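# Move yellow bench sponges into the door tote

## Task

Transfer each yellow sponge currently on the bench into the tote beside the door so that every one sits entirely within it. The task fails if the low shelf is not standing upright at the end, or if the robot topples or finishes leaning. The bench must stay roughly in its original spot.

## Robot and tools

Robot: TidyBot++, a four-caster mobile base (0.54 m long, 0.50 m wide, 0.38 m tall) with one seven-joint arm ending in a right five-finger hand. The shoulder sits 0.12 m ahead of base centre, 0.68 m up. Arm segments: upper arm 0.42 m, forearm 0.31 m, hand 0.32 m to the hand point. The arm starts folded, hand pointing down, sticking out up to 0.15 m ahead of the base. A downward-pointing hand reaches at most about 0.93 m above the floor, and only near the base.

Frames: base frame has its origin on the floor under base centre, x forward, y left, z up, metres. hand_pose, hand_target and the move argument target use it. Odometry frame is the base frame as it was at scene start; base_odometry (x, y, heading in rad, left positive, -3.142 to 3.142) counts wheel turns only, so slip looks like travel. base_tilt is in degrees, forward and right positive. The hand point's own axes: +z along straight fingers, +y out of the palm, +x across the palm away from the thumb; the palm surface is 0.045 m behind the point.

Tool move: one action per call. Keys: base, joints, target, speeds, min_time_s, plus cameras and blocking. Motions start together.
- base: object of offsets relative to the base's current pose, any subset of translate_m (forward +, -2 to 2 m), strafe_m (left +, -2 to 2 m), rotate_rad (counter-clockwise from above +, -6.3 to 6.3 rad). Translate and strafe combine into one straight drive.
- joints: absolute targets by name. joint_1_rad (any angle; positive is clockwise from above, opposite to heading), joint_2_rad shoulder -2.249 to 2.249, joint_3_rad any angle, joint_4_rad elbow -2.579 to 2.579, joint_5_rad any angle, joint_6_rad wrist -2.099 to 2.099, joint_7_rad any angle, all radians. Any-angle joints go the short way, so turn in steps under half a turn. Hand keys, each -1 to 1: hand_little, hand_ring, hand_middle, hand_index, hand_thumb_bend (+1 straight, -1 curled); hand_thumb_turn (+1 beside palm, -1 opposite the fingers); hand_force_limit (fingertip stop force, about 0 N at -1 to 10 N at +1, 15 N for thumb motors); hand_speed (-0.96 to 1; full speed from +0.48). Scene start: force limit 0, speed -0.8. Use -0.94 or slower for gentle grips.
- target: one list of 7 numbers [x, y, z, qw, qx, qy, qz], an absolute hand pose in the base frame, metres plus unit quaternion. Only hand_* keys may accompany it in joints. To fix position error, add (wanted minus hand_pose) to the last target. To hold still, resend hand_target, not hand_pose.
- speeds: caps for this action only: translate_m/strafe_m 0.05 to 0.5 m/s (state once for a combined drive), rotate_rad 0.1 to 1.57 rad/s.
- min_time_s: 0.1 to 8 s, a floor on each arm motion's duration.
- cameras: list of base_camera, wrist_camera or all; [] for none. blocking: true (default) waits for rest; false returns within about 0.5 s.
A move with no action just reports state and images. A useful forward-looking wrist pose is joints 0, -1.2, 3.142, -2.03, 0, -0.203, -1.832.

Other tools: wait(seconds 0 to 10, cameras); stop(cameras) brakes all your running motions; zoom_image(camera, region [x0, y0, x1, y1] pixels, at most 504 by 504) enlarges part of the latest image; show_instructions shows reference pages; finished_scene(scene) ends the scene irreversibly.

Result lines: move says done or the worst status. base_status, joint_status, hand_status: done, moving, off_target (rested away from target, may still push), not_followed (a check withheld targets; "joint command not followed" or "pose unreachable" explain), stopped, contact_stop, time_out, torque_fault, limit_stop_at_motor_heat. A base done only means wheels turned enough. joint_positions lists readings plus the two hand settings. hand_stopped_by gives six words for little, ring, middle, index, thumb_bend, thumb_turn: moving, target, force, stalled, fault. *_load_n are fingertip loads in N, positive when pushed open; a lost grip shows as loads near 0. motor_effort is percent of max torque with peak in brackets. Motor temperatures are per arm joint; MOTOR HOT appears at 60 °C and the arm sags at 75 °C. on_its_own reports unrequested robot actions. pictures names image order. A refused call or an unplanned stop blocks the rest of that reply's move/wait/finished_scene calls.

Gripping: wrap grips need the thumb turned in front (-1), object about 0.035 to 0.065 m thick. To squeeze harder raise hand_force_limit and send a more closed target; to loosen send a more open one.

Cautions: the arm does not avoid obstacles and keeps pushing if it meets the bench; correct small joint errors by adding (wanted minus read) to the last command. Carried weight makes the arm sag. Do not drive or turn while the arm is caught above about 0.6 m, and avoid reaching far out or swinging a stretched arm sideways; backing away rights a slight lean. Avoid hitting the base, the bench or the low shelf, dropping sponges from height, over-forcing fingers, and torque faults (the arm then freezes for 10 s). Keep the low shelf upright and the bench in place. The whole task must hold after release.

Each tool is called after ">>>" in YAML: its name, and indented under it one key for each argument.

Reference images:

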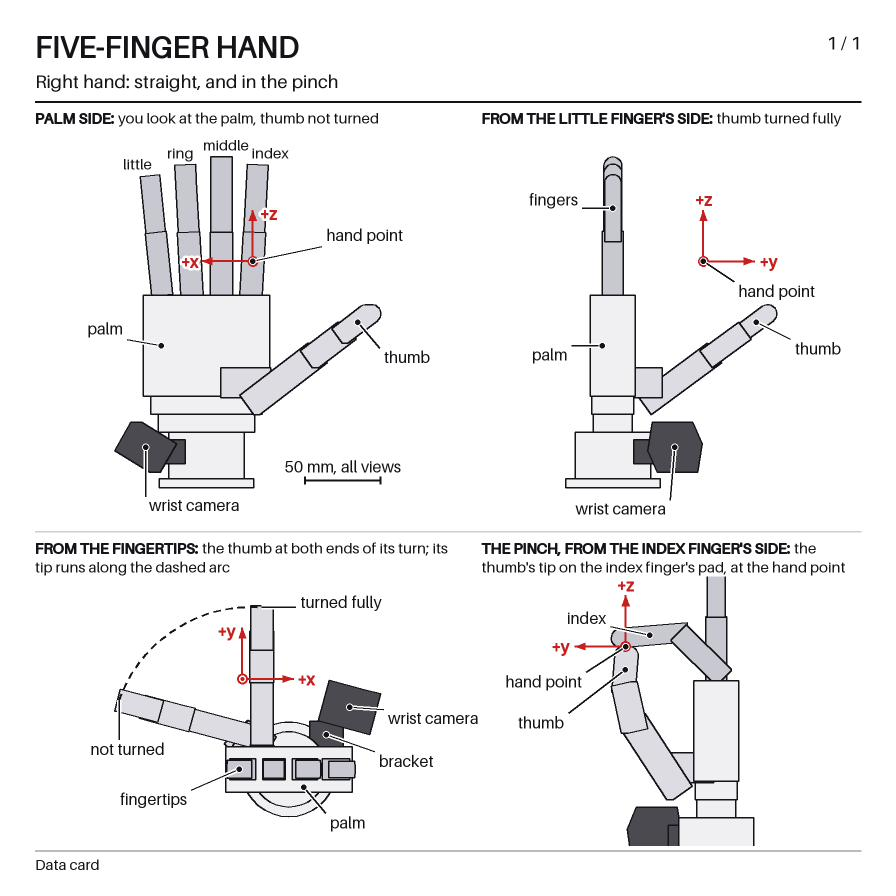

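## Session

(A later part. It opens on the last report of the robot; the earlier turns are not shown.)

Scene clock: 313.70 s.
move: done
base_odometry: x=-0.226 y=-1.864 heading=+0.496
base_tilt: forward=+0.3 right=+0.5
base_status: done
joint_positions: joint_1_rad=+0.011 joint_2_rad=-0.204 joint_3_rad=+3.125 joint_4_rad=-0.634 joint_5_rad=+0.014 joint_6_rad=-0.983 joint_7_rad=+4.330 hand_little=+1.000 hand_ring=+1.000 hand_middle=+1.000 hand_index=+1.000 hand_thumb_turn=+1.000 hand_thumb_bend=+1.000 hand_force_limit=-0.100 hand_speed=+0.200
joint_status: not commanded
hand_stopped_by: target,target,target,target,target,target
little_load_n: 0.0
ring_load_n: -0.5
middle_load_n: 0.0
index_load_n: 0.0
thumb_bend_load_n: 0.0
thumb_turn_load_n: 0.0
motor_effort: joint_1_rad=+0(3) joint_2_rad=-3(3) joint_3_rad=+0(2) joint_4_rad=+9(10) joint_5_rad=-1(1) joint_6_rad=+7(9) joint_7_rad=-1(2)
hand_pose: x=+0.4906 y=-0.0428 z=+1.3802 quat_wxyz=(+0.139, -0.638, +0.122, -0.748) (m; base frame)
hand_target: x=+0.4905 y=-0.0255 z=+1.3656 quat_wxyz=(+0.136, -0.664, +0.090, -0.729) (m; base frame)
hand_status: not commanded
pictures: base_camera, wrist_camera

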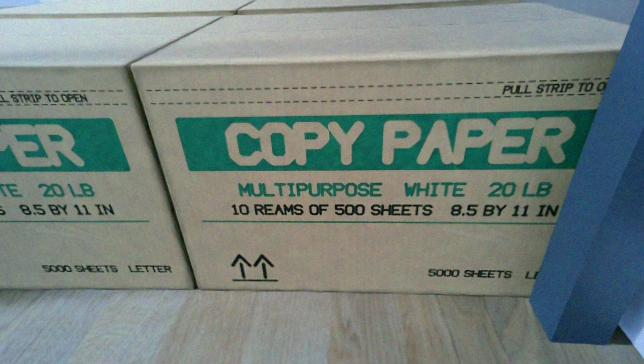

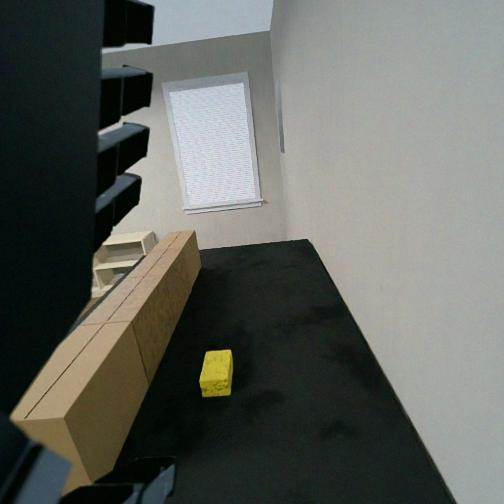

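>>> move:
  base: {"translate_m": 0.09, "strafe_m": 0.05}
  speeds: {"translate_m": 0.2}
  joints: {"joint_1_rad": -0.053, "joint_2_rad": 0.013, "joint_4_rad": -1.544, "joint_6_rad": -0.355, "joint_7_rad": 3.065}
  min_time_s: 2.5
  cameras: ["wrist_camera"]

>>> move:
  joints: {"joint_2_rad": 0.465, "joint_4_rad": -0.931, "joint_6_rad": -0.60}
  min_time_s: 2.5
  cameras: ["wrist_camera"]

Scene clock: 349.53 s.
move: done
base_odometry: x=-0.171 y=-1.777 heading=+0.495
base_tilt: forward=+0.3 right=+0.5
base_status: done
joint_positions: joint_1_rad=-0.029 joint_2_rad=-0.011 joint_3_rad=+3.125 joint_4_rad=-1.512 joint_5_rad=+0.014 joint_6_rad=-0.428 joint_7_rad=+3.137 hand_little=+1.000 hand_ring=+1.000 hand_middle=+1.000 hand_index=+1.000 hand_thumb_turn=+1.000 hand_thumb_bend=+1.000 hand_force_limit=-0.100 hand_speed=+0.200
joint_status: all done
hand_stopped_by: target,target,target,target,target,target
little_load_n: 0.0
ring_load_n: 0.0
middle_load_n: 0.0
index_load_n: -0.5
thumb_bend_load_n: 0.0
thumb_turn_load_n: 0.0
motor_effort: joint_1_rad=-1(3) joint_2_rad=-15(17) joint_3_rad=+0(1) joint_4_rad=+16(17) joint_5_rad=-1(1) joint_6_rad=+7(9) joint_7_rad=-2(2)
hand_pose: x=+0.7063 y=+0.0568 z=+0.9552 quat_wxyz=(+0.409, -0.595, +0.566, -0.397) (m; base frame)
hand_target: x=+0.7178 y=+0.0876 z=+0.9459 quat_wxyz=(+0.446, -0.571, +0.584, -0.366) (m; base frame)
hand_status: not commanded
pictures: wrist_camera

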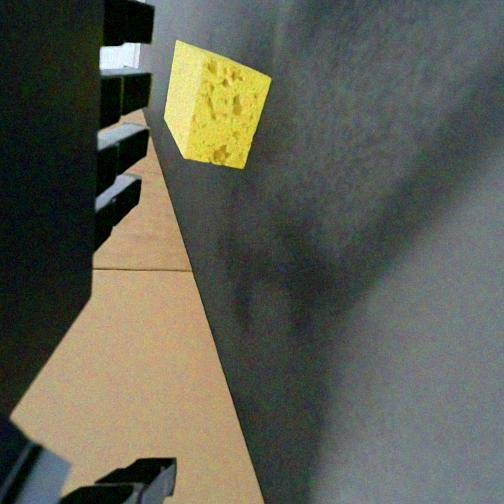

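Scene clock: 352.37 s.
move: done
base_odometry: x=-0.171 y=-1.777 heading=+0.495
base_tilt: forward=+0.3 right=+0.6
base_status: not commanded
joint_positions: joint_1_rad=-0.029 joint_2_rad=+0.430 joint_3_rad=+3.125 joint_4_rad=-0.955 joint_5_rad=+0.014 joint_6_rad=-0.530 joint_7_rad=+3.135 hand_little=+1.000 hand_ring=+1.000 hand_middle=+1.000 hand_index=+1.000 hand_thumb_turn=+1.000 hand_thumb_bend=+1.000 hand_force_limit=-0.100 hand_speed=+0.200
joint_status: all done
hand_stopped_by: target,target,target,target,target,target
little_load_n: 0.0
ring_load_n: 0.0
middle_load_n: 0.0
index_load_n: 0.0
thumb_bend_load_n: 0.0
thumb_turn_load_n: -0.5
motor_effort: joint_1_rad=+0(2) joint_2_rad=-28(29) joint_3_rad=+0(0) joint_4_rad=+16(17) joint_5_rad=-1(2) joint_6_rad=+7(8) joint_7_rad=-1(2)
hand_pose: x=+0.8841 y=+0.0615 z=+0.9575 quat_wxyz=(+0.415, -0.590, +0.566, -0.399) (m; base frame)
hand_target: x=+0.8813 y=+0.0976 z=+0.9290 quat_wxyz=(+0.423, -0.587, +0.601, -0.339) (m; base frame)
hand_status: not commanded
pictures: wrist_camera

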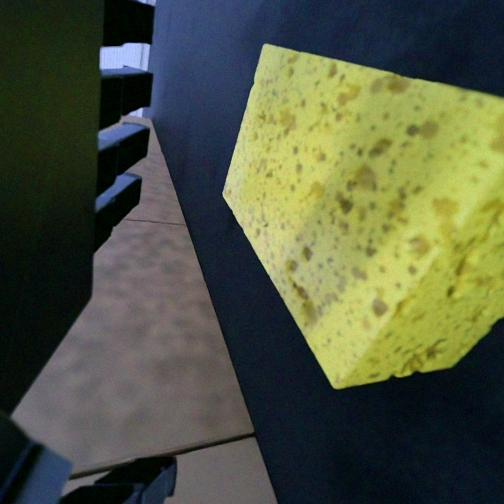

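>>> move:
  base: {"translate_m": 0.015}
  speeds: {"translate_m": 0.1}
  joints: {"hand_speed": -0.5, "hand_index": 0.5, "hand_middle": 0.5, "hand_ring": 0.5, "hand_little": 0.5}

>>> move:
  joints: {"joint_4_rad": -1.09, "joint_6_rad": -0.345}
  min_time_s: 1.5
  cameras: ["wrist_camera"]

Scene clock: 369.50 s.
move: done
base_odometry: x=-0.157 y=-1.770 heading=+0.496
base_tilt: forward=+0.3 right=+0.5
base_status: done
joint_positions: joint_1_rad=-0.031 joint_2_rad=+0.440 joint_3_rad=+3.125 joint_4_rad=-0.953 joint_5_rad=+0.014 joint_6_rad=-0.534 joint_7_rad=+3.135 hand_little=+0.500 hand_ring=+0.500 hand_middle=+0.500 hand_index=+0.500 hand_thumb_turn=+1.000 hand_thumb_bend=+1.000 hand_force_limit=-0.100 hand_speed=-0.500
joint_status: all done
hand_stopped_by: target,target,target,target,target,target
little_load_n: 0.0
ring_load_n: 0.0
middle_load_n: 0.0
index_load_n: 0.0
thumb_bend_load_n: 0.0
thumb_turn_load_n: 0.0
motor_effort: joint_1_rad=-1(2) joint_2_rad=-28(31) joint_3_rad=+0(1) joint_4_rad=+16(17) joint_5_rad=-1(1) joint_6_rad=+8(8) joint_7_rad=-1(2)
hand_pose: x=+0.8863 y=+0.0628 z=+0.9497 quat_wxyz=(+0.412, -0.592, +0.568, -0.395) (m; base frame)
hand_target: x=+0.8813 y=+0.0976 z=+0.9290 quat_wxyz=(+0.423, -0.587, +0.601, -0.339) (m; base frame)
hand_status: not commanded
pictures: none

Scene clock: 371.30 s.
move: done
base_odometry: x=-0.157 y=-1.770 heading=+0.496
base_tilt: forward=+0.3 right=+0.6
base_status: not commanded
joint_positions: joint_1_rad=-0.031 joint_2_rad=+0.440 joint_3_rad=+3.125 joint_4_rad=-1.055 joint_5_rad=+0.014 joint_6_rad=-0.417 joint_7_rad=+3.135 hand_little=+0.500 hand_ring=+0.500 hand_middle=+0.500 hand_index=+0.500 hand_thumb_turn=+1.000 hand_thumb_bend=+1.000 hand_force_limit=-0.100 hand_speed=-0.500
joint_status: all done
hand_stopped_by: target,target,target,target,target,target
little_load_n: 0.0
ring_load_n: 0.0
middle_load_n: 0.0
index_load_n: 0.0
thumb_bend_load_n: 0.0
thumb_turn_load_n: 0.0
motor_effort: joint_1_rad=-1(2) joint_2_rad=-29(29) joint_3_rad=+0(0) joint_4_rad=+16(17) joint_5_rad=-1(1) joint_6_rad=+7(8) joint_7_rad=-1(2)
hand_pose: x=+0.8927 y=+0.0637 z=+0.9218 quat_wxyz=(+0.416, -0.590, +0.565, -0.399) (m; base frame)
hand_target: x=+0.9028 y=+0.0975 z=+0.9060 quat_wxyz=(+0.452, -0.566, +0.584, -0.367) (m; base frame)
hand_status: not commanded
pictures: wrist_camera

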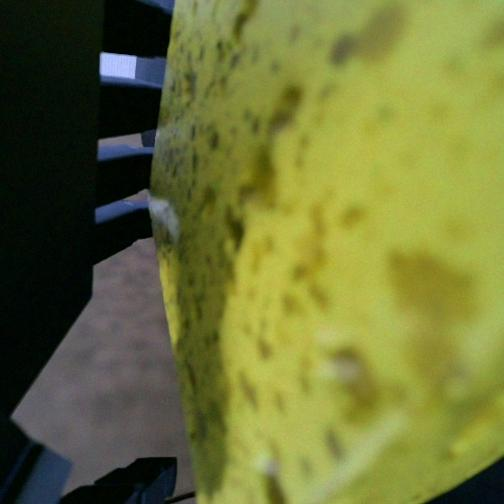

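>>> move:
  base: {"translate_m": -0.28}
  speeds: {"translate_m": 0.08}
  cameras: ["wrist_camera", "base_camera"]

Scene clock: 383.80 s.
move: done
base_odometry: x=-0.404 y=-1.903 heading=+0.496
base_tilt: forward=+0.2 right=+0.6
base_status: done
joint_positions: joint_1_rad=-0.032 joint_2_rad=+0.441 joint_3_rad=+3.125 joint_4_rad=-1.056 joint_5_rad=+0.014 joint_6_rad=-0.415 joint_7_rad=+3.135 hand_little=+0.500 hand_ring=+0.500 hand_middle=+0.500 hand_index=+0.500 hand_thumb_turn=+1.000 hand_thumb_bend=+1.000 hand_force_limit=-0.100 hand_speed=-0.500
joint_status: not commanded
hand_stopped_by: target,target,target,target,target,target
little_load_n: 0.0
ring_load_n: 0.0
middle_load_n: 0.0
index_load_n: -0.5
thumb_bend_load_n: 0.0
thumb_turn_load_n: -0.5
motor_effort: joint_1_rad=-1(3) joint_2_rad=-28(31) joint_3_rad=+0(1) joint_4_rad=+16(17) joint_5_rad=-1(1) joint_6_rad=+7(8) joint_7_rad=-2(2)
hand_pose: x=+0.8933 y=+0.0646 z=+0.9209 quat_wxyz=(+0.416, -0.590, +0.565, -0.399) (m; base frame)
hand_target: x=+0.9028 y=+0.0975 z=+0.9060 quat_wxyz=(+0.452, -0.566, +0.584, -0.367) (m; base frame)
hand_status: not commanded
pictures: base_camera, wrist_camera

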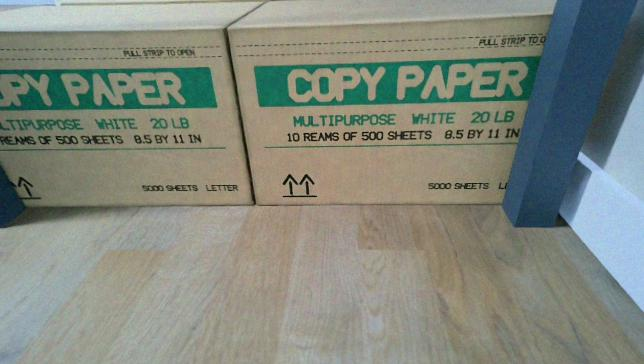

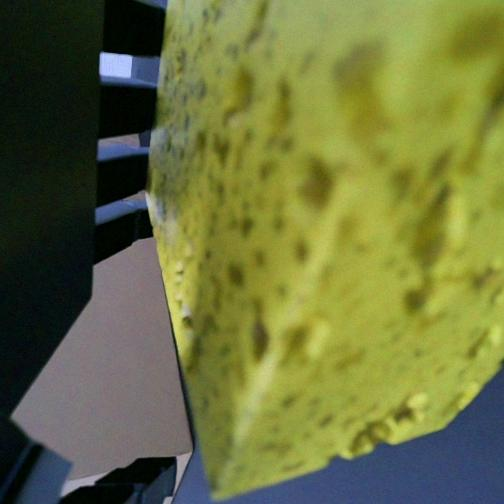

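>>> move:
  base: {"translate_m": -0.085}
  speeds: {"translate_m": 0.08}

>>> move:
  base: {"translate_m": 0.025}
  speeds: {"translate_m": 0.1}
  joints: {"hand_index": 1, "hand_middle": 1, "hand_ring": 1, "hand_little": 1}

>>> move:
  joints: {"joint_2_rad": 0.20, "joint_4_rad": -1.0, "hand_speed": 0.2, "hand_thumb_turn": -1}
  min_time_s: 1.3
  cameras: ["base_camera", "wrist_camera"]

Scene clock: 428.70 s.
move: done
base_odometry: x=-0.479 y=-1.943 heading=+0.496
base_tilt: forward=+0.3 right=+0.5
base_status: done
joint_positions: joint_1_rad=-0.032 joint_2_rad=+0.443 joint_3_rad=+3.125 joint_4_rad=-1.056 joint_5_rad=+0.014 joint_6_rad=-0.412 joint_7_rad=+3.135 hand_little=+0.500 hand_ring=+0.500 hand_middle=+0.500 hand_index=+0.500 hand_thumb_turn=+1.000 hand_thumb_bend=+1.000 hand_force_limit=-0.100 hand_speed=-0.500
joint_status: not commanded
hand_stopped_by: target,target,target,target,target,target
little_load_n: 0.0
ring_load_n: 0.0
middle_load_n: 0.0
index_load_n: 0.0
thumb_bend_load_n: 0.0
thumb_turn_load_n: -0.5
motor_effort: joint_1_rad=-1(2) joint_2_rad=-29(31) joint_3_rad=+0(1) joint_4_rad=+17(17) joint_5_rad=-1(1) joint_6_rad=+7(8) joint_7_rad=-2(2)
hand_pose: x=+0.8940 y=+0.0648 z=+0.9208 quat_wxyz=(+0.417, -0.590, +0.564, -0.399) (m; base frame)
hand_target: x=+0.9028 y=+0.0975 z=+0.9060 quat_wxyz=(+0.452, -0.566, +0.584, -0.367) (m; base frame)
hand_status: not commanded
pictures: none

Scene clock: 429.53 s.
move: done
base_odometry: x=-0.457 y=-1.931 heading=+0.496
base_tilt: forward=+0.2 right=+0.6
base_status: done
joint_positions: joint_1_rad=-0.032 joint_2_rad=+0.448 joint_3_rad=+3.125 joint_4_rad=-1.057 joint_5_rad=+0.014 joint_6_rad=-0.411 joint_7_rad=+3.135 hand_little=+1.000 hand_ring=+1.000 hand_middle=+1.000 hand_index=+1.000 hand_thumb_turn=+1.000 hand_thumb_bend=+1.000 hand_force_limit=-0.100 hand_speed=-0.500
joint_status: all done
hand_stopped_by: target,target,target,target,target,target
little_load_n: 0.0
ring_load_n: 0.0
middle_load_n: 0.0
index_load_n: 0.0
thumb_bend_load_n: 0.0
thumb_turn_load_n: -0.5
motor_effort: joint_1_rad=-1(2) joint_2_rad=-29(32) joint_3_rad=+0(1) joint_4_rad=+16(17) joint_5_rad=-1(1) joint_6_rad=+6(8) joint_7_rad=-1(2)
hand_pose: x=+0.8953 y=+0.0651 z=+0.9168 quat_wxyz=(+0.416, -0.591, +0.565, -0.398) (m; base frame)
hand_target: x=+0.9028 y=+0.0975 z=+0.9060 quat_wxyz=(+0.452, -0.566, +0.584, -0.367) (m; base frame)
hand_status: not commanded
pictures: none

Scene clock: 431.23 s.
move: off_target
base_odometry: x=-0.457 y=-1.931 heading=+0.496
base_tilt: forward=+0.2 right=+0.5
base_status: not commanded
joint_positions: joint_1_rad=-0.033 joint_2_rad=+0.224 joint_3_rad=+3.125 joint_4_rad=-1.017 joint_5_rad=+0.014 joint_6_rad=-0.409 joint_7_rad=+3.133 hand_little=+1.000 hand_ring=+1.000 hand_middle=+1.000 hand_index=+1.000 hand_thumb_turn=+0.468 hand_thumb_bend=+1.000 hand_force_limit=-0.100 hand_speed=+0.200
joint_status: hand_thumb_turn off_target (ended at +0.468, target -1.000); the others done
hand_stopped_by: target,target,target,target,target,force
little_load_n: 0.0
ring_load_n: 0.0
middle_load_n: 0.0
index_load_n: -0.5
thumb_bend_load_n: 0.0
thumb_turn_load_n: 0.0
motor_effort: joint_1_rad=-1(2) joint_2_rad=-22(31) joint_3_rad=+0(0) joint_4_rad=+16(17) joint_5_rad=-1(1) joint_6_rad=+7(8) joint_7_rad=-1(2)
hand_pose: x=+0.8240 y=+0.0631 z=+1.1082 quat_wxyz=(+0.490, -0.531, +0.508, -0.469) (m; base frame)
hand_target: x=+0.8133 y=+0.0924 z=+1.1601 quat_wxyz=(+0.553, -0.488, +0.499, -0.455) (m; base frame)
hand_status: not commanded
pictures: base_camera, wrist_camera

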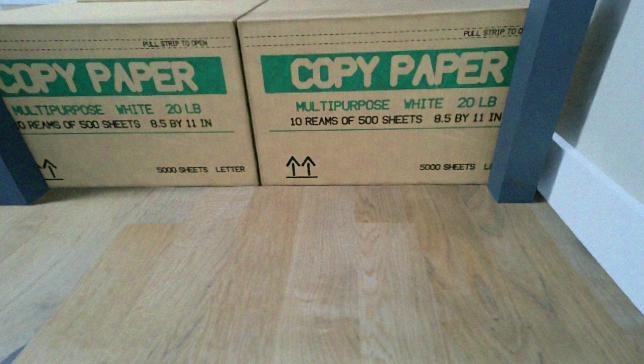

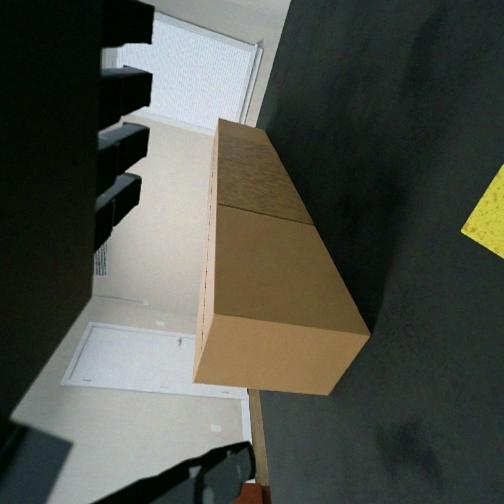

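>>> move:
  base: {"strafe_m": 0.456}
  speeds: {"strafe_m": 0.3}
  joints: {"joint_1_rad": 0.548, "joint_2_rad": -0.1, "joint_4_rad": -0.8, "joint_5_rad": 0.806, "joint_6_rad": -1.741, "joint_7_rad": 2.307, "hand_thumb_turn": -0.999}
  min_time_s: 1.8
  cameras: ["wrist_camera"]

Scene clock: 463.60 s.
move: done
base_odometry: x=-0.674 y=-1.530 heading=+0.496
base_tilt: forward=+0.2 right=+0.6
base_status: done
joint_positions: joint_1_rad=+0.525 joint_2_rad=-0.095 joint_3_rad=+3.125 joint_4_rad=-0.817 joint_5_rad=+0.737 joint_6_rad=-1.672 joint_7_rad=+2.378 hand_little=+1.000 hand_ring=+1.000 hand_middle=+1.000 hand_index=+1.000 hand_thumb_turn=-0.998 hand_thumb_bend=+1.000 hand_force_limit=-0.100 hand_speed=+0.200
joint_status: all done
hand_stopped_by: target,target,target,target,target,target
little_load_n: 0.0
ring_load_n: 0.0
middle_load_n: 0.0
index_load_n: 0.0
thumb_bend_load_n: 0.0
thumb_turn_load_n: 0.0
motor_effort: joint_1_rad=-1(5) joint_2_rad=-7(24) joint_3_rad=+0(2) joint_4_rad=+10(16) joint_5_rad=+3(4) joint_6_rad=+5(9) joint_7_rad=-2(2)
hand_pose: x=+0.3365 y=-0.3096 z=+1.1118 quat_wxyz=(+0.074, +0.033, +0.883, -0.463) (m; base frame)
hand_target: x=+0.3033 y=-0.3139 z=+1.1155 quat_wxyz=(+0.054, +0.102, +0.879, -0.462) (m; base frame)
hand_status: not commanded
pictures: wrist_camera

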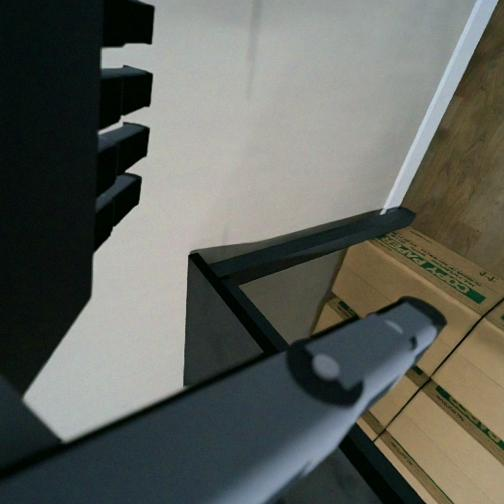

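>>> move:
  base: {"translate_m": 0.37}
  speeds: {"translate_m": 0.25}
  joints: {"joint_2_rad": 0.464, "joint_4_rad": -0.447}
  min_time_s: 2.5
  cameras: ["base_camera", "wrist_camera"]

Scene clock: 470.10 s.
move: done
base_odometry: x=-0.348 y=-1.354 heading=+0.496
base_tilt: forward=+0.3 right=+0.6
base_status: done
joint_positions: joint_1_rad=+0.528 joint_2_rad=+0.435 joint_3_rad=+3.125 joint_4_rad=-0.469 joint_5_rad=+0.743 joint_6_rad=-1.677 joint_7_rad=+2.377 hand_little=+1.000 hand_ring=+1.000 hand_middle=+1.000 hand_index=+1.000 hand_thumb_turn=-0.998 hand_thumb_bend=+1.000 hand_force_limit=-0.100 hand_speed=+0.200
joint_status: all done
hand_stopped_by: target,target,target,target,target,target
little_load_n: 0.0
ring_load_n: 0.0
middle_load_n: -0.5
index_load_n: 0.0
thumb_bend_load_n: 0.0
thumb_turn_load_n: 0.0
motor_effort: joint_1_rad=-1(3) joint_2_rad=-23(26) joint_3_rad=+1(1) joint_4_rad=+12(13) joint_5_rad=+3(4) joint_6_rad=+4(6) joint_7_rad=-2(3)
hand_pose: x=+0.5165 y=-0.4180 z=+1.0040 quat_wxyz=(-0.001, +0.005, +0.907, -0.421) (m; base frame)
hand_target: x=+0.4951 y=-0.4314 z=+0.9955 quat_wxyz=(-0.030, +0.065, +0.906, -0.417) (m; base frame)
hand_status: not commanded
pictures: base_camera, wrist_camera

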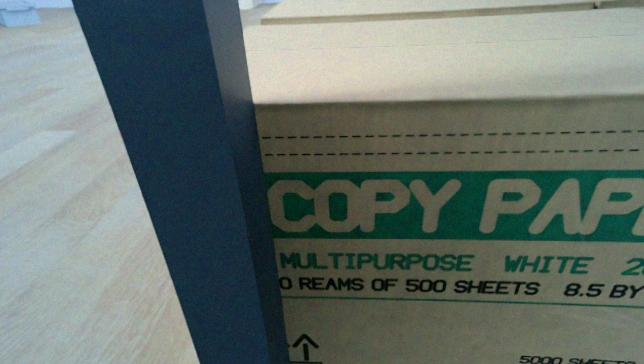

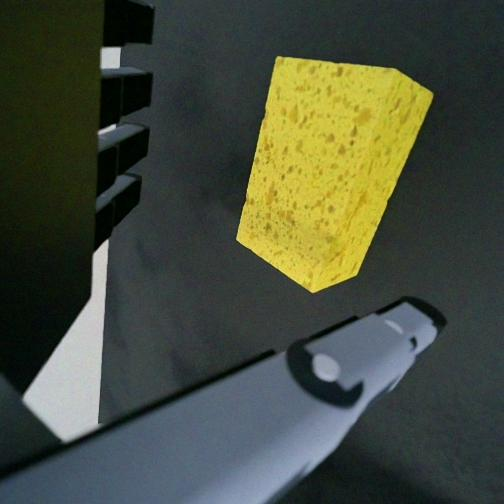

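>>> move:
  joints: {"joint_1_rad":0.574,"joint_2_rad":0.262,"joint_3_rad":3.118,"joint_4_rad":-0.899,"joint_5_rad":0.635,"joint_6_rad":-1.372,"joint_7_rad":2.171}
  min_time_s: 2.2
  cameras: ["wrist_camera"]

Scene clock: 539.63 s.
move: done
base_odometry: x=-0.348 y=-1.354 heading=+0.496
base_tilt: forward=+0.3 right=+0.5
base_status: not commanded
joint_positions: joint_1_rad=+0.550 joint_2_rad=+0.306 joint_3_rad=+3.125 joint_4_rad=-0.868 joint_5_rad=+0.700 joint_6_rad=-1.441 joint_7_rad=+2.242 hand_little=+1.000 hand_ring=+1.000 hand_middle=+1.000 hand_index=+1.000 hand_thumb_turn=-0.998 hand_thumb_bend=+1.000 hand_force_limit=-0.100 hand_speed=+0.200
joint_status: all done
hand_stopped_by: target,target,target,target,target,target
little_load_n: -0.5
ring_load_n: 0.0
middle_load_n: 0.0
index_load_n: -0.5
thumb_bend_load_n: 0.0
thumb_turn_load_n: 0.0
motor_effort: joint_1_rad=-1(2) joint_2_rad=-22(25) joint_3_rad=+1(2) joint_4_rad=+13(14) joint_5_rad=+4(5) joint_6_rad=+3(5) joint_7_rad=-2(3)
hand_pose: x=+0.5171 y=-0.4165 z=+0.9487 quat_wxyz=(+0.010, -0.016, +0.909, -0.417) (m; base frame)
hand_target: x=+0.5301 y=-0.4109 z=+0.9637 quat_wxyz=(+0.071, +0.012, +0.908, -0.413) (m; base frame)
hand_status: not commanded
pictures: wrist_camera

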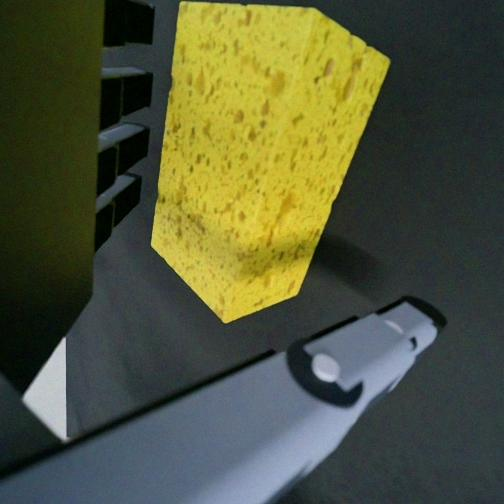

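>>> move:
  base: {"translate_m":-0.021}
  speeds: {"translate_m":0.05}
  cameras: ["wrist_camera"]

Scene clock: 567.47 s.
move: done
base_odometry: x=-0.367 y=-1.364 heading=+0.496
base_tilt: forward=+0.2 right=+0.6
base_status: done
joint_positions: joint_1_rad=+0.554 joint_2_rad=+0.300 joint_3_rad=+3.125 joint_4_rad=-0.868 joint_5_rad=+0.698 joint_6_rad=-1.437 joint_7_rad=+2.241 hand_little=+1.000 hand_ring=+1.000 hand_middle=+1.000 hand_index=+1.000 hand_thumb_turn=-0.998 hand_thumb_bend=+1.000 hand_force_limit=-0.100 hand_speed=+0.200
joint_status: not commanded
hand_stopped_by: target,target,target,target,target,target
little_load_n: 0.0
ring_load_n: 0.0
middle_load_n: 0.0
index_load_n: 0.0
thumb_bend_load_n: 0.0
thumb_turn_load_n: 0.0
motor_effort: joint_1_rad=-1(3) joint_2_rad=-22(24) joint_3_rad=+1(2) joint_4_rad=+13(14) joint_5_rad=+4(5) joint_6_rad=+3(4) joint_7_rad=-2(2)
hand_pose: x=+0.5148 y=-0.4175 z=+0.9528 quat_wxyz=(+0.014, -0.013, +0.908, -0.419) (m; base frame)
hand_target: x=+0.5301 y=-0.4109 z=+0.9637 quat_wxyz=(+0.071, +0.012, +0.908, -0.413) (m; base frame)
hand_status: not commanded
pictures: wrist_camera

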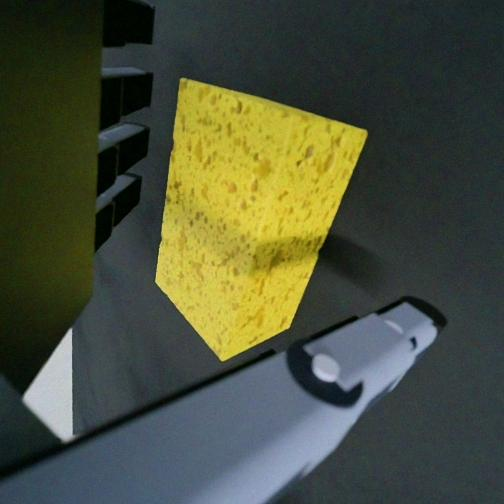

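>>> move:
  joints: {"hand_force_limit":-0.1,"hand_speed":-0.88,"hand_index":0.2,"hand_middle":0.2,"hand_thumb_bend":0.35}
  cameras: ["wrist_camera"]

Scene clock: 574.00 s.
move: off_target
base_odometry: x=-0.367 y=-1.364 heading=+0.496
base_tilt: forward=+0.3 right=+0.5
base_status: not commanded
joint_positions: joint_1_rad=+0.556 joint_2_rad=+0.297 joint_3_rad=+3.125 joint_4_rad=-0.868 joint_5_rad=+0.696 joint_6_rad=-1.430 joint_7_rad=+2.240 hand_little=+1.000 hand_ring=+1.000 hand_middle=+0.299 hand_index=+0.288 hand_thumb_turn=-0.998 hand_thumb_bend=+0.638 hand_force_limit=-0.100 hand_speed=-0.880
joint_status: hand_middle off_target (ended at +0.299, target +0.200); hand_index off_target (ended at +0.288, target +0.200); hand_thumb_bend off_target (ended at +0.638, target +0.350); the others done
hand_stopped_by: target,target,force,force,force,target
little_load_n: 0.0
ring_load_n: -0.5
middle_load_n: 3.5
index_load_n: 6.0
thumb_bend_load_n: 7.5
thumb_turn_load_n: -0.5
motor_effort: joint_1_rad=-2(3) joint_2_rad=-22(22) joint_3_rad=+1(1) joint_4_rad=+13(14) joint_5_rad=+4(5) joint_6_rad=+4(5) joint_7_rad=-2(2)
hand_pose: x=+0.5161 y=-0.4181 z=+0.9548 quat_wxyz=(+0.018, -0.013, +0.907, -0.420) (m; base frame)
hand_target: x=+0.5301 y=-0.4109 z=+0.9637 quat_wxyz=(+0.071, +0.012, +0.908, -0.413) (m; base frame)
hand_status: not commanded
pictures: wrist_camera

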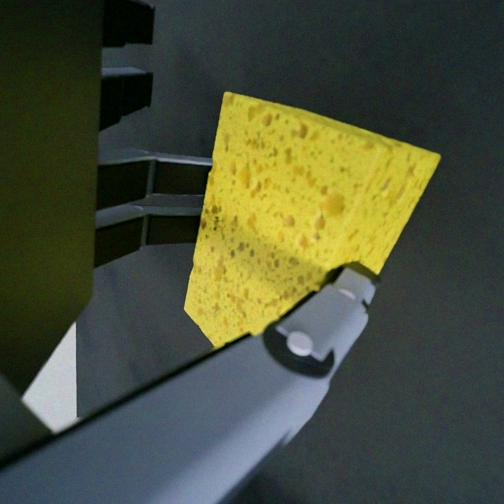

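Same as recipe. Lift.

>>> move:
  joints: {"joint_2_rad":0.06}
  min_time_s: 1.8
  cameras: ["wrist_camera","base_camera"]

Scene clock: 579.30 s.
move: done
base_odometry: x=-0.367 y=-1.364 heading=+0.496
base_tilt: forward=+0.3 right=+0.6
base_status: not commanded
joint_positions: joint_1_rad=+0.556 joint_2_rad=+0.091 joint_3_rad=+3.125 joint_4_rad=-0.869 joint_5_rad=+0.696 joint_6_rad=-1.429 joint_7_rad=+2.240 hand_little=+1.000 hand_ring=+1.000 hand_middle=+0.299 hand_index=+0.288 hand_thumb_turn=-0.998 hand_thumb_bend=+0.638 hand_force_limit=-0.100 hand_speed=-0.880
joint_status: all done
hand_stopped_by: target,target,force,force,force,target
little_load_n: 0.0
ring_load_n: 0.0
middle_load_n: 3.5
index_load_n: 6.0
thumb_bend_load_n: 8.0
thumb_turn_load_n: -0.5
motor_effort: joint_1_rad=+0(2) joint_2_rad=-15(24) joint_3_rad=+0(1) joint_4_rad=+12(14) joint_5_rad=+3(4) joint_6_rad=+5(5) joint_7_rad=-1(2)
hand_pose: x=+0.4587 y=-0.3824 z=+1.0625 quat_wxyz=(+0.096, +0.022, +0.878, -0.468) (m; base frame)
hand_target: x=+0.4729 y=-0.3739 z=+1.0720 quat_wxyz=(+0.148, +0.043, +0.875, -0.460) (m; base frame)
hand_status: not commanded
pictures: base_camera, wrist_camera

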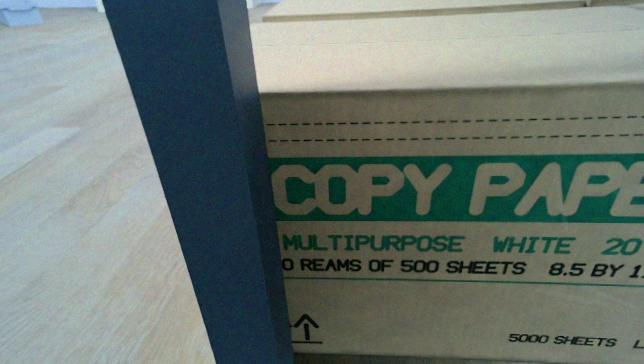

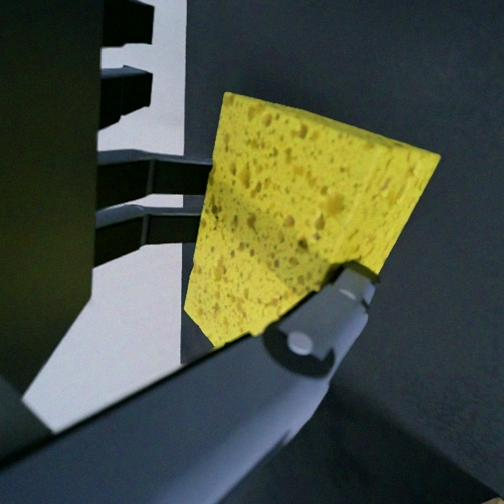

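>>> move:
  base: {"translate_m":-0.18,"strafe_m":0.35}
  speeds: {"translate_m":0.25}
  joints: {"joint_1_rad":0.0,"joint_2_rad":-0.33,"joint_4_rad":-1.108,"joint_5_rad":-0.08,"joint_6_rad":-1.35,"joint_7_rad":3.2}
  min_time_s: 2.8
  cameras: ["wrist_camera","base_camera"]

>>> move:
  base: {"strafe_m":0.27,"rotate_rad":0.0}
  cameras: ["base_camera"]

Scene clock: 594.63 s.
move: done
base_odometry: x=-0.692 y=-1.142 heading=+0.496
base_tilt: forward=+0.2 right=+0.6
base_status: done
joint_positions: joint_1_rad=+0.021 joint_2_rad=-0.310 joint_3_rad=+3.125 joint_4_rad=-1.078 joint_5_rad=-0.016 joint_6_rad=-1.421 joint_7_rad=+3.129 hand_little=+1.000 hand_ring=+1.000 hand_middle=+0.299 hand_index=+0.288 hand_thumb_turn=-0.998 hand_thumb_bend=+0.638 hand_force_limit=-0.100 hand_speed=-0.880
joint_status: all done
hand_stopped_by: target,target,force,force,force,target
little_load_n: 0.0
ring_load_n: 0.0
middle_load_n: 3.5
index_load_n: 6.0
thumb_bend_load_n: 7.5
thumb_turn_load_n: -0.5
motor_effort: joint_1_rad=-1(3) joint_2_rad=-3(18) joint_3_rad=+1(1) joint_4_rad=+12(13) joint_5_rad=-1(4) joint_6_rad=+6(8) joint_7_rad=-1(3)
hand_pose: x=+0.4364 y=+0.0388 z=+1.0733 quat_wxyz=(+0.329, -0.626, +0.631, -0.319) (m; base frame)
hand_target: x=+0.4400 y=+0.0650 z=+1.0827 quat_wxyz=(+0.362, -0.651, +0.583, -0.325) (m; base frame)
hand_status: not commanded
pictures: base_camera, wrist_camera

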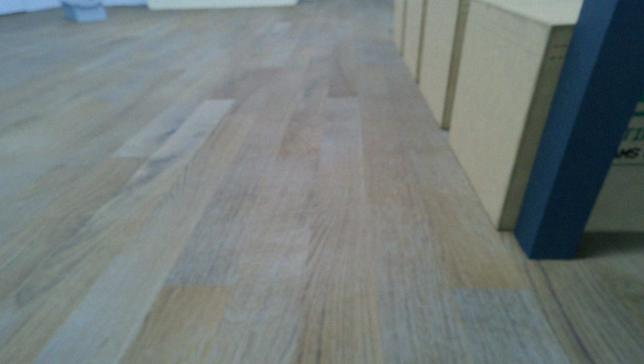

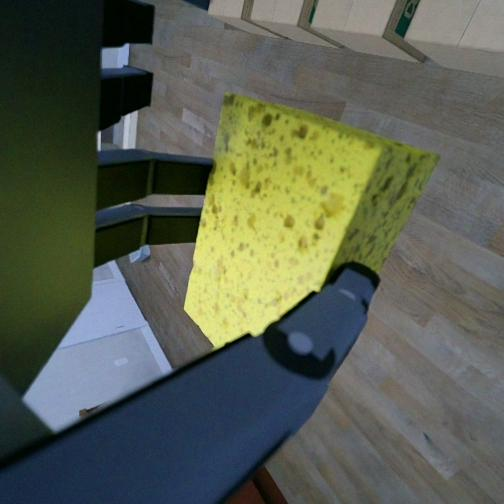

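Scene clock: 596.40 s.
move: done
base_odometry: x=-0.820 y=-0.904 heading=+0.497
base_tilt: forward=+0.2 right=+0.5
base_status: done
joint_positions: joint_1_rad=+0.020 joint_2_rad=-0.310 joint_3_rad=+3.122 joint_4_rad=-1.078 joint_5_rad=-0.024 joint_6_rad=-1.421 joint_7_rad=+3.130 hand_little=+1.000 hand_ring=+1.000 hand_middle=+0.299 hand_index=+0.288 hand_thumb_turn=-0.998 hand_thumb_bend=+0.638 hand_force_limit=-0.100 hand_speed=-0.880
joint_status: not commanded
hand_stopped_by: target,target,force,force,force,target
little_load_n: 0.0
ring_load_n: 0.0
middle_load_n: 3.5
index_load_n: 6.0
thumb_bend_load_n: 7.5
thumb_turn_load_n: -0.5
motor_effort: joint_1_rad=-2(2) joint_2_rad=-3(4) joint_3_rad=+1(3) joint_4_rad=+11(13) joint_5_rad=-1(2) joint_6_rad=+7(7) joint_7_rad=-2(2)
hand_pose: x=+0.4360 y=+0.0423 z=+1.0735 quat_wxyz=(+0.332, -0.628, +0.629, -0.317) (m; base frame)
hand_target: x=+0.4400 y=+0.0650 z=+1.0827 quat_wxyz=(+0.362, -0.651, +0.583, -0.325) (m; base frame)
hand_status: not commanded
pictures: base_camera

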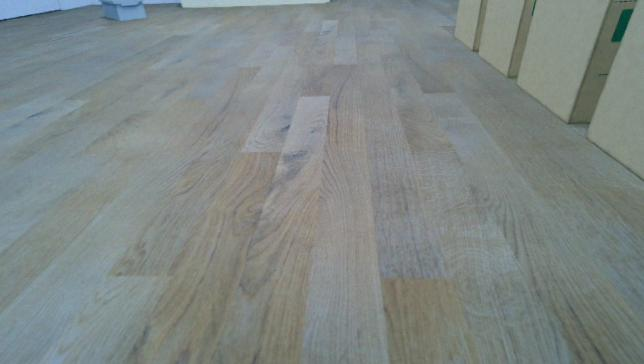

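>>> move:
  base: {"translate_m":1.8,"strafe_m":0.566,"rotate_rad":0.823}
  speeds: {"rotate_rad":0.5}
  cameras: ["base_camera"]

Scene clock: 606.27 s.
move: done
base_odometry: x=+0.493 y=+0.451 heading=+1.320
base_tilt: forward=+0.2 right=+0.5
base_status: done
joint_positions: joint_1_rad=+0.020 joint_2_rad=-0.327 joint_3_rad=+3.122 joint_4_rad=-1.081 joint_5_rad=-0.024 joint_6_rad=-1.418 joint_7_rad=+3.130 hand_little=+1.000 hand_ring=+1.000 hand_middle=+0.299 hand_index=+0.288 hand_thumb_turn=-0.998 hand_thumb_bend=+0.638 hand_force_limit=-0.100 hand_speed=-0.880
joint_status: not commanded
hand_stopped_by: target,target,force,force,force,target
little_load_n: 0.0
ring_load_n: 0.0
middle_load_n: 3.0
index_load_n: 6.0
thumb_bend_load_n: 8.0
thumb_turn_load_n: -0.5
motor_effort: joint_1_rad=-1(2) joint_2_rad=-2(5) joint_3_rad=+1(1) joint_4_rad=+12(13) joint_5_rad=-1(2) joint_6_rad=+6(8) joint_7_rad=-1(2)
hand_pose: x=+0.4302 y=+0.0428 z=+1.0780 quat_wxyz=(+0.337, -0.625, +0.626, -0.322) (m; base frame)
hand_target: x=+0.4400 y=+0.0650 z=+1.0827 quat_wxyz=(+0.362, -0.651, +0.583, -0.325) (m; base frame)
hand_status: not commanded
pictures: base_camera

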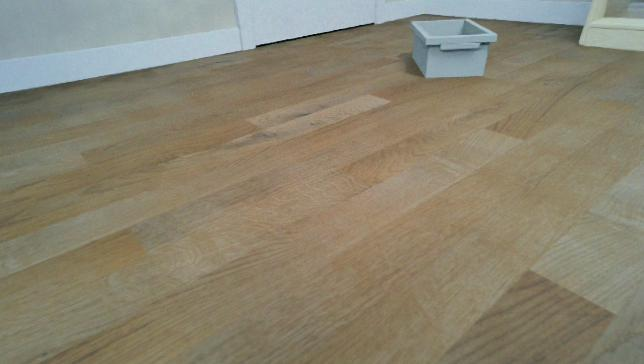

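>>> move:
  base: {"translate_m":0.75,"strafe_m":-0.425}
  cameras: ["base_camera"]

Scene clock: 614.07 s.
move: done
base_odometry: x=+1.091 y=+1.072 heading=+1.320
base_tilt: forward=+0.2 right=+0.5
base_status: done
joint_positions: joint_1_rad=+0.020 joint_2_rad=-0.327 joint_3_rad=+3.122 joint_4_rad=-1.082 joint_5_rad=-0.025 joint_6_rad=-1.417 joint_7_rad=+3.130 hand_little=+1.000 hand_ring=+1.000 hand_middle=+0.299 hand_index=+0.288 hand_thumb_turn=-0.998 hand_thumb_bend=+0.638 hand_force_limit=-0.100 hand_speed=-0.880
joint_status: not commanded
hand_stopped_by: target,target,force,force,force,target
little_load_n: 0.0
ring_load_n: 0.0
middle_load_n: 3.5
index_load_n: 5.5
thumb_bend_load_n: 7.5
thumb_turn_load_n: -0.5
motor_effort: joint_1_rad=-1(2) joint_2_rad=-2(5) joint_3_rad=+1(2) joint_4_rad=+11(13) joint_5_rad=-1(2) joint_6_rad=+6(8) joint_7_rad=-2(3)
hand_pose: x=+0.4303 y=+0.0429 z=+1.0779 quat_wxyz=(+0.337, -0.625, +0.626, -0.321) (m; base frame)
hand_target: x=+0.4400 y=+0.0650 z=+1.0827 quat_wxyz=(+0.362, -0.651, +0.583, -0.325) (m; base frame)
hand_status: not commanded
pictures: base_camera

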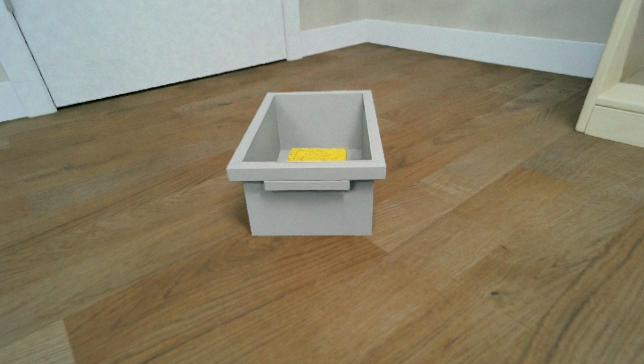

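>>> move:
  base: {"translate_m":0.12,"strafe_m":0.013}
  speeds: {"translate_m":0.2}
  joints: {"joint_1_rad":0.0,"joint_2_rad":1.128,"joint_4_rad":-2.13,"joint_5_rad":0.0,"joint_6_rad":0.989,"joint_7_rad":3.15}
  min_time_s: 4.5
  cameras: ["base_camera","wrist_camera"]

Scene clock: 627.37 s.
move: done
base_odometry: x=+1.108 y=+1.191 heading=+1.320
base_tilt: forward=+0.3 right=+0.6
base_status: done
joint_positions: joint_1_rad=+0.020 joint_2_rad=+1.097 joint_3_rad=+3.122 joint_4_rad=-2.111 joint_5_rad=-0.025 joint_6_rad=+0.917 joint_7_rad=+3.130 hand_little=+1.000 hand_ring=+1.000 hand_middle=+0.299 hand_index=+0.288 hand_thumb_turn=-0.998 hand_thumb_bend=+0.638 hand_force_limit=-0.100 hand_speed=-0.880
joint_status: all done
hand_stopped_by: target,target,force,force,force,target
little_load_n: 0.0
ring_load_n: 0.0
middle_load_n: 3.0
index_load_n: 6.0
thumb_bend_load_n: 7.5
thumb_turn_load_n: -0.5
motor_effort: joint_1_rad=-1(3) joint_2_rad=-28(31) joint_3_rad=-1(1) joint_4_rad=+2(16) joint_5_rad=+0(2) joint_6_rad=+7(8) joint_7_rad=-2(3)
hand_pose: x=+0.6758 y=+0.0278 z=+0.3031 quat_wxyz=(+0.293, -0.627, +0.661, -0.290) (m; base frame)
hand_target: x=+0.6700 y=+0.0454 z=+0.2976 quat_wxyz=(+0.306, -0.644, +0.638, -0.292) (m; base frame)
hand_status: not commanded
pictures: base_camera, wrist_camera

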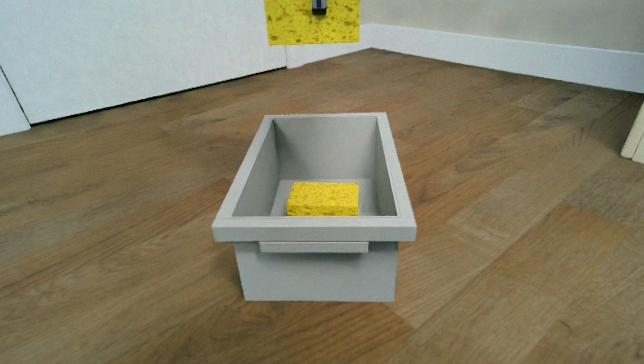

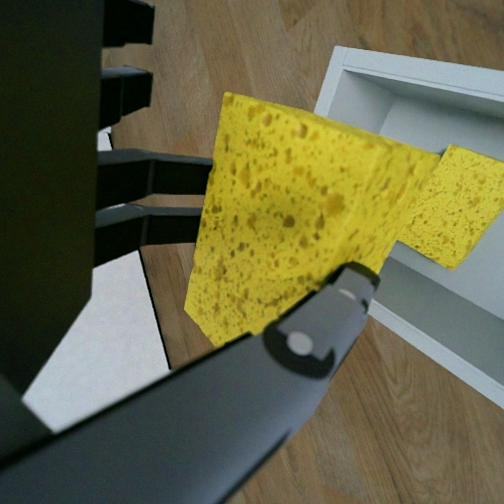

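>>> move:
  base: {"translate_m":0.009}
  speeds: {"translate_m":0.05}
  joints: {"joint_2_rad":1.4435,"joint_4_rad":-1.936,"joint_6_rad":1.11}
  min_time_s: 2.2
  cameras: ["base_camera"]

Scene clock: 635.23 s.
move: done
base_odometry: x=+1.110 y=+1.200 heading=+1.320
base_tilt: forward=+0.2 right=+0.6
base_status: done
joint_positions: joint_1_rad=+0.019 joint_2_rad=+1.407 joint_3_rad=+3.122 joint_4_rad=-1.955 joint_5_rad=-0.025 joint_6_rad=+1.040 joint_7_rad=+3.130 hand_little=+1.000 hand_ring=+1.000 hand_middle=+0.299 hand_index=+0.288 hand_thumb_turn=-0.998 hand_thumb_bend=+0.638 hand_force_limit=-0.100 hand_speed=-0.880
joint_status: all done
hand_stopped_by: target,target,force,force,force,target
little_load_n: 0.0
ring_load_n: -0.5
middle_load_n: 3.5
index_load_n: 6.0
thumb_bend_load_n: 7.5
thumb_turn_load_n: -0.5
motor_effort: joint_1_rad=-1(3) joint_2_rad=-29(31) joint_3_rad=-1(1) joint_4_rad=-1(3) joint_5_rad=-1(1) joint_6_rad=+5(7) joint_7_rad=-1(2)
hand_pose: x=+0.6607 y=+0.0274 z=+0.1806 quat_wxyz=(+0.282, -0.630, +0.667, -0.281) (m; base frame)
hand_target: x=+0.6698 y=+0.0451 z=+0.1774 quat_wxyz=(+0.305, -0.641, +0.641, -0.292) (m; base frame)
hand_status: not commanded
pictures: base_camera

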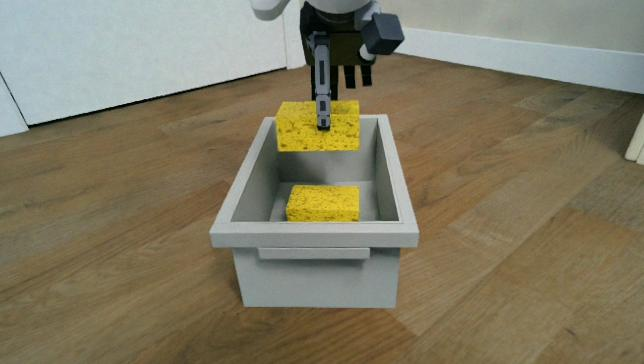

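>>> move:
  joints: {"joint_2_rad":1.675,"joint_4_rad":-1.73,"joint_6_rad":1.13}
  min_time_s: 2.5
  cameras: ["base_camera","wrist_camera"]

Scene clock: 640.43 s.
move: done
base_odometry: x=+1.110 y=+1.200 heading=+1.320
base_tilt: forward=+0.2 right=+0.5
base_status: not commanded
joint_positions: joint_1_rad=+0.019 joint_2_rad=+1.626 joint_3_rad=+3.122 joint_4_rad=-1.749 joint_5_rad=-0.025 joint_6_rad=+1.069 joint_7_rad=+3.130 hand_little=+1.000 hand_ring=+1.000 hand_middle=+0.299 hand_index=+0.288 hand_thumb_turn=-0.998 hand_thumb_bend=+0.638 hand_force_limit=-0.100 hand_speed=-0.880
joint_status: all done
hand_stopped_by: target,target,force,force,force,target
little_load_n: 0.0
ring_load_n: 0.0
middle_load_n: 3.0
index_load_n: 5.5
thumb_bend_load_n: 8.0
thumb_turn_load_n: -0.5
motor_effort: joint_1_rad=-1(2) joint_2_rad=-28(31) joint_3_rad=-1(1) joint_4_rad=+0(2) joint_5_rad=+0(1) joint_6_rad=+4(7) joint_7_rad=-2(3)
hand_pose: x=+0.6665 y=+0.0267 z=+0.0929 quat_wxyz=(+0.286, -0.626, +0.666, -0.287) (m; base frame)
hand_target: x=+0.6621 y=+0.0444 z=+0.0811 quat_wxyz=(+0.303, -0.640, +0.643, -0.291) (m; base frame)
hand_status: not commanded
pictures: base_camera, wrist_camera

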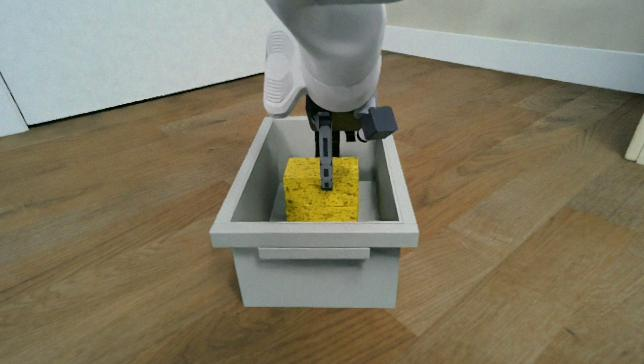

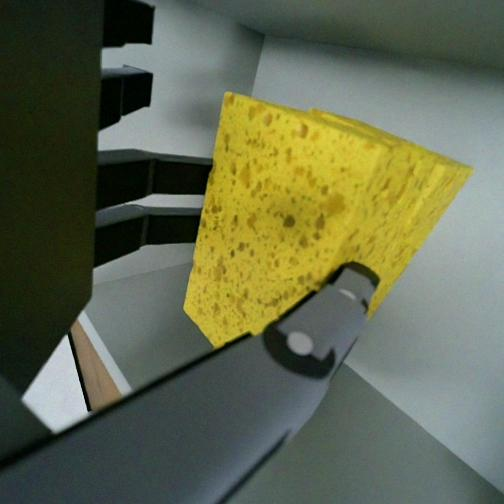

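Well stacked. Release.

>>> move:
  joints: {"hand_speed":-0.7,"hand_index":1,"hand_middle":1,"hand_thumb_bend":1}
  cameras: ["wrist_camera"]

>>> move:
  joints: {"joint_2_rad":1.4435,"joint_4_rad":-1.936,"joint_6_rad":1.11}
  min_time_s: 1.8

>>> move:
  joints: {"joint_2_rad":1.128,"joint_4_rad":-2.13,"joint_6_rad":0.989}
  min_time_s: 1.5
  cameras: ["base_camera","wrist_camera"]

Scene clock: 647.83 s.
move: done
base_odometry: x=+1.110 y=+1.200 heading=+1.320
base_tilt: forward=+0.3 right=+0.6
base_status: not commanded
joint_positions: joint_1_rad=+0.019 joint_2_rad=+1.635 joint_3_rad=+3.122 joint_4_rad=-1.749 joint_5_rad=-0.025 joint_6_rad=+1.070 joint_7_rad=+3.130 hand_little=+1.000 hand_ring=+1.000 hand_middle=+1.000 hand_index=+1.000 hand_thumb_turn=-0.998 hand_thumb_bend=+1.000 hand_force_limit=-0.100 hand_speed=-0.700
joint_status: all done
hand_stopped_by: target,target,target,target,target,target
little_load_n: 0.0
ring_load_n: 0.0
middle_load_n: 0.0
index_load_n: 0.0
thumb_bend_load_n: 0.0
thumb_turn_load_n: 0.0
motor_effort: joint_1_rad=-1(2) joint_2_rad=-29(30) joint_3_rad=-1(1) joint_4_rad=-1(1) joint_5_rad=+0(1) joint_6_rad=+6(6) joint_7_rad=-1(2)
hand_pose: x=+0.6614 y=+0.0267 z=+0.0881 quat_wxyz=(+0.284, -0.627, +0.667, -0.285) (m; base frame)
hand_target: x=+0.6621 y=+0.0444 z=+0.0811 quat_wxyz=(+0.303, -0.640, +0.643, -0.291) (m; base frame)
hand_status: not commanded
pictures: wrist_camera

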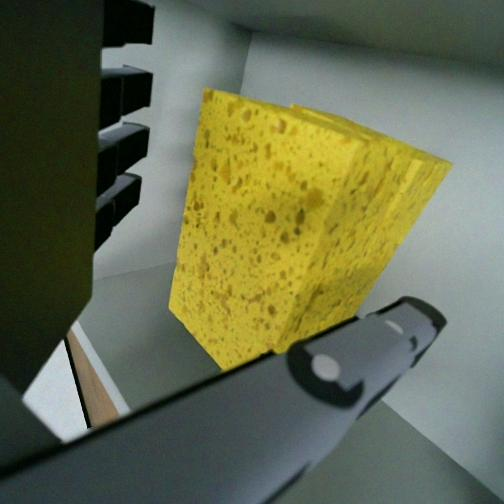

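Scene clock: 649.97 s.
move: done
base_odometry: x=+1.110 y=+1.200 heading=+1.320
base_tilt: forward=+0.3 right=+0.5
base_status: not commanded
joint_positions: joint_1_rad=+0.019 joint_2_rad=+1.489 joint_3_rad=+3.122 joint_4_rad=-1.917 joint_5_rad=-0.025 joint_6_rad=+1.070 joint_7_rad=+3.130 hand_little=+1.000 hand_ring=+1.000 hand_middle=+1.000 hand_index=+1.000 hand_thumb_turn=-0.998 hand_thumb_bend=+1.000 hand_force_limit=-0.100 hand_speed=-0.700
joint_status: all done
hand_stopped_by: target,target,target,target,target,target
little_load_n: 0.0
ring_load_n: 0.0
middle_load_n: 0.0
index_load_n: 0.0
thumb_bend_load_n: 0.0
thumb_turn_load_n: 0.5
motor_effort: joint_1_rad=-1(2) joint_2_rad=-29(30) joint_3_rad=-1(1) joint_4_rad=+0(2) joint_5_rad=+0(1) joint_6_rad=+5(7) joint_7_rad=+0(3)
hand_pose: x=+0.6480 y=+0.0274 z=+0.1469 quat_wxyz=(+0.277, -0.631, +0.669, -0.277) (m; base frame)
hand_target: x=+0.6699 y=+0.0451 z=+0.1774 quat_wxyz=(+0.305, -0.641, +0.641, -0.292) (m; base frame)
hand_status: not commanded
pictures: none

Scene clock: 651.80 s.
move: done
base_odometry: x=+1.110 y=+1.200 heading=+1.320
base_tilt: forward=+0.3 right=+0.6
base_status: not commanded
joint_positions: joint_1_rad=+0.019 joint_2_rad=+1.170 joint_3_rad=+3.122 joint_4_rad=-2.111 joint_5_rad=-0.025 joint_6_rad=+1.054 joint_7_rad=+3.130 hand_little=+1.000 hand_ring=+1.000 hand_middle=+1.000 hand_index=+1.000 hand_thumb_turn=-0.998 hand_thumb_bend=+1.000 hand_force_limit=-0.100 hand_speed=-0.700
joint_status: all done
hand_stopped_by: target,target,target,target,target,target
little_load_n: 0.0
ring_load_n: 0.0
middle_load_n: -0.5
index_load_n: 0.0
thumb_bend_load_n: -0.5
thumb_turn_load_n: 0.0
motor_effort: joint_1_rad=-1(2) joint_2_rad=-28(31) joint_3_rad=+0(1) joint_4_rad=+2(2) joint_5_rad=-1(1) joint_6_rad=+6(7) joint_7_rad=-2(2)
hand_pose: x=+0.6828 y=+0.0268 z=+0.2917 quat_wxyz=(+0.313, -0.617, +0.651, -0.312) (m; base frame)
hand_target: x=+0.6700 y=+0.0454 z=+0.2976 quat_wxyz=(+0.306, -0.644, +0.638, -0.292) (m; base frame)
hand_status: not commanded
pictures: base_camera, wrist_camera

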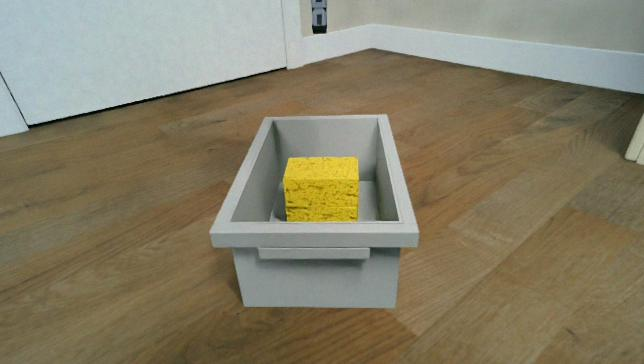

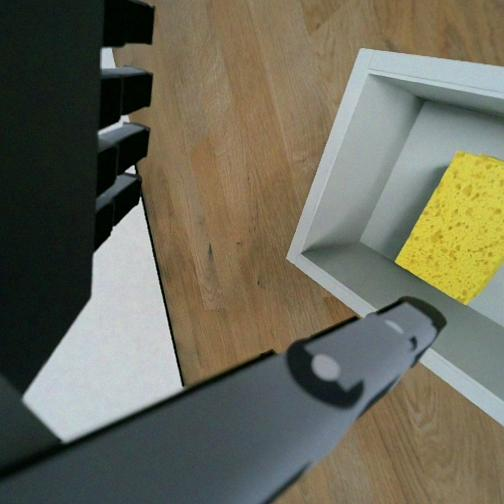

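>>> finished_scene:
  scene: 3

The scene is finished: the task was done.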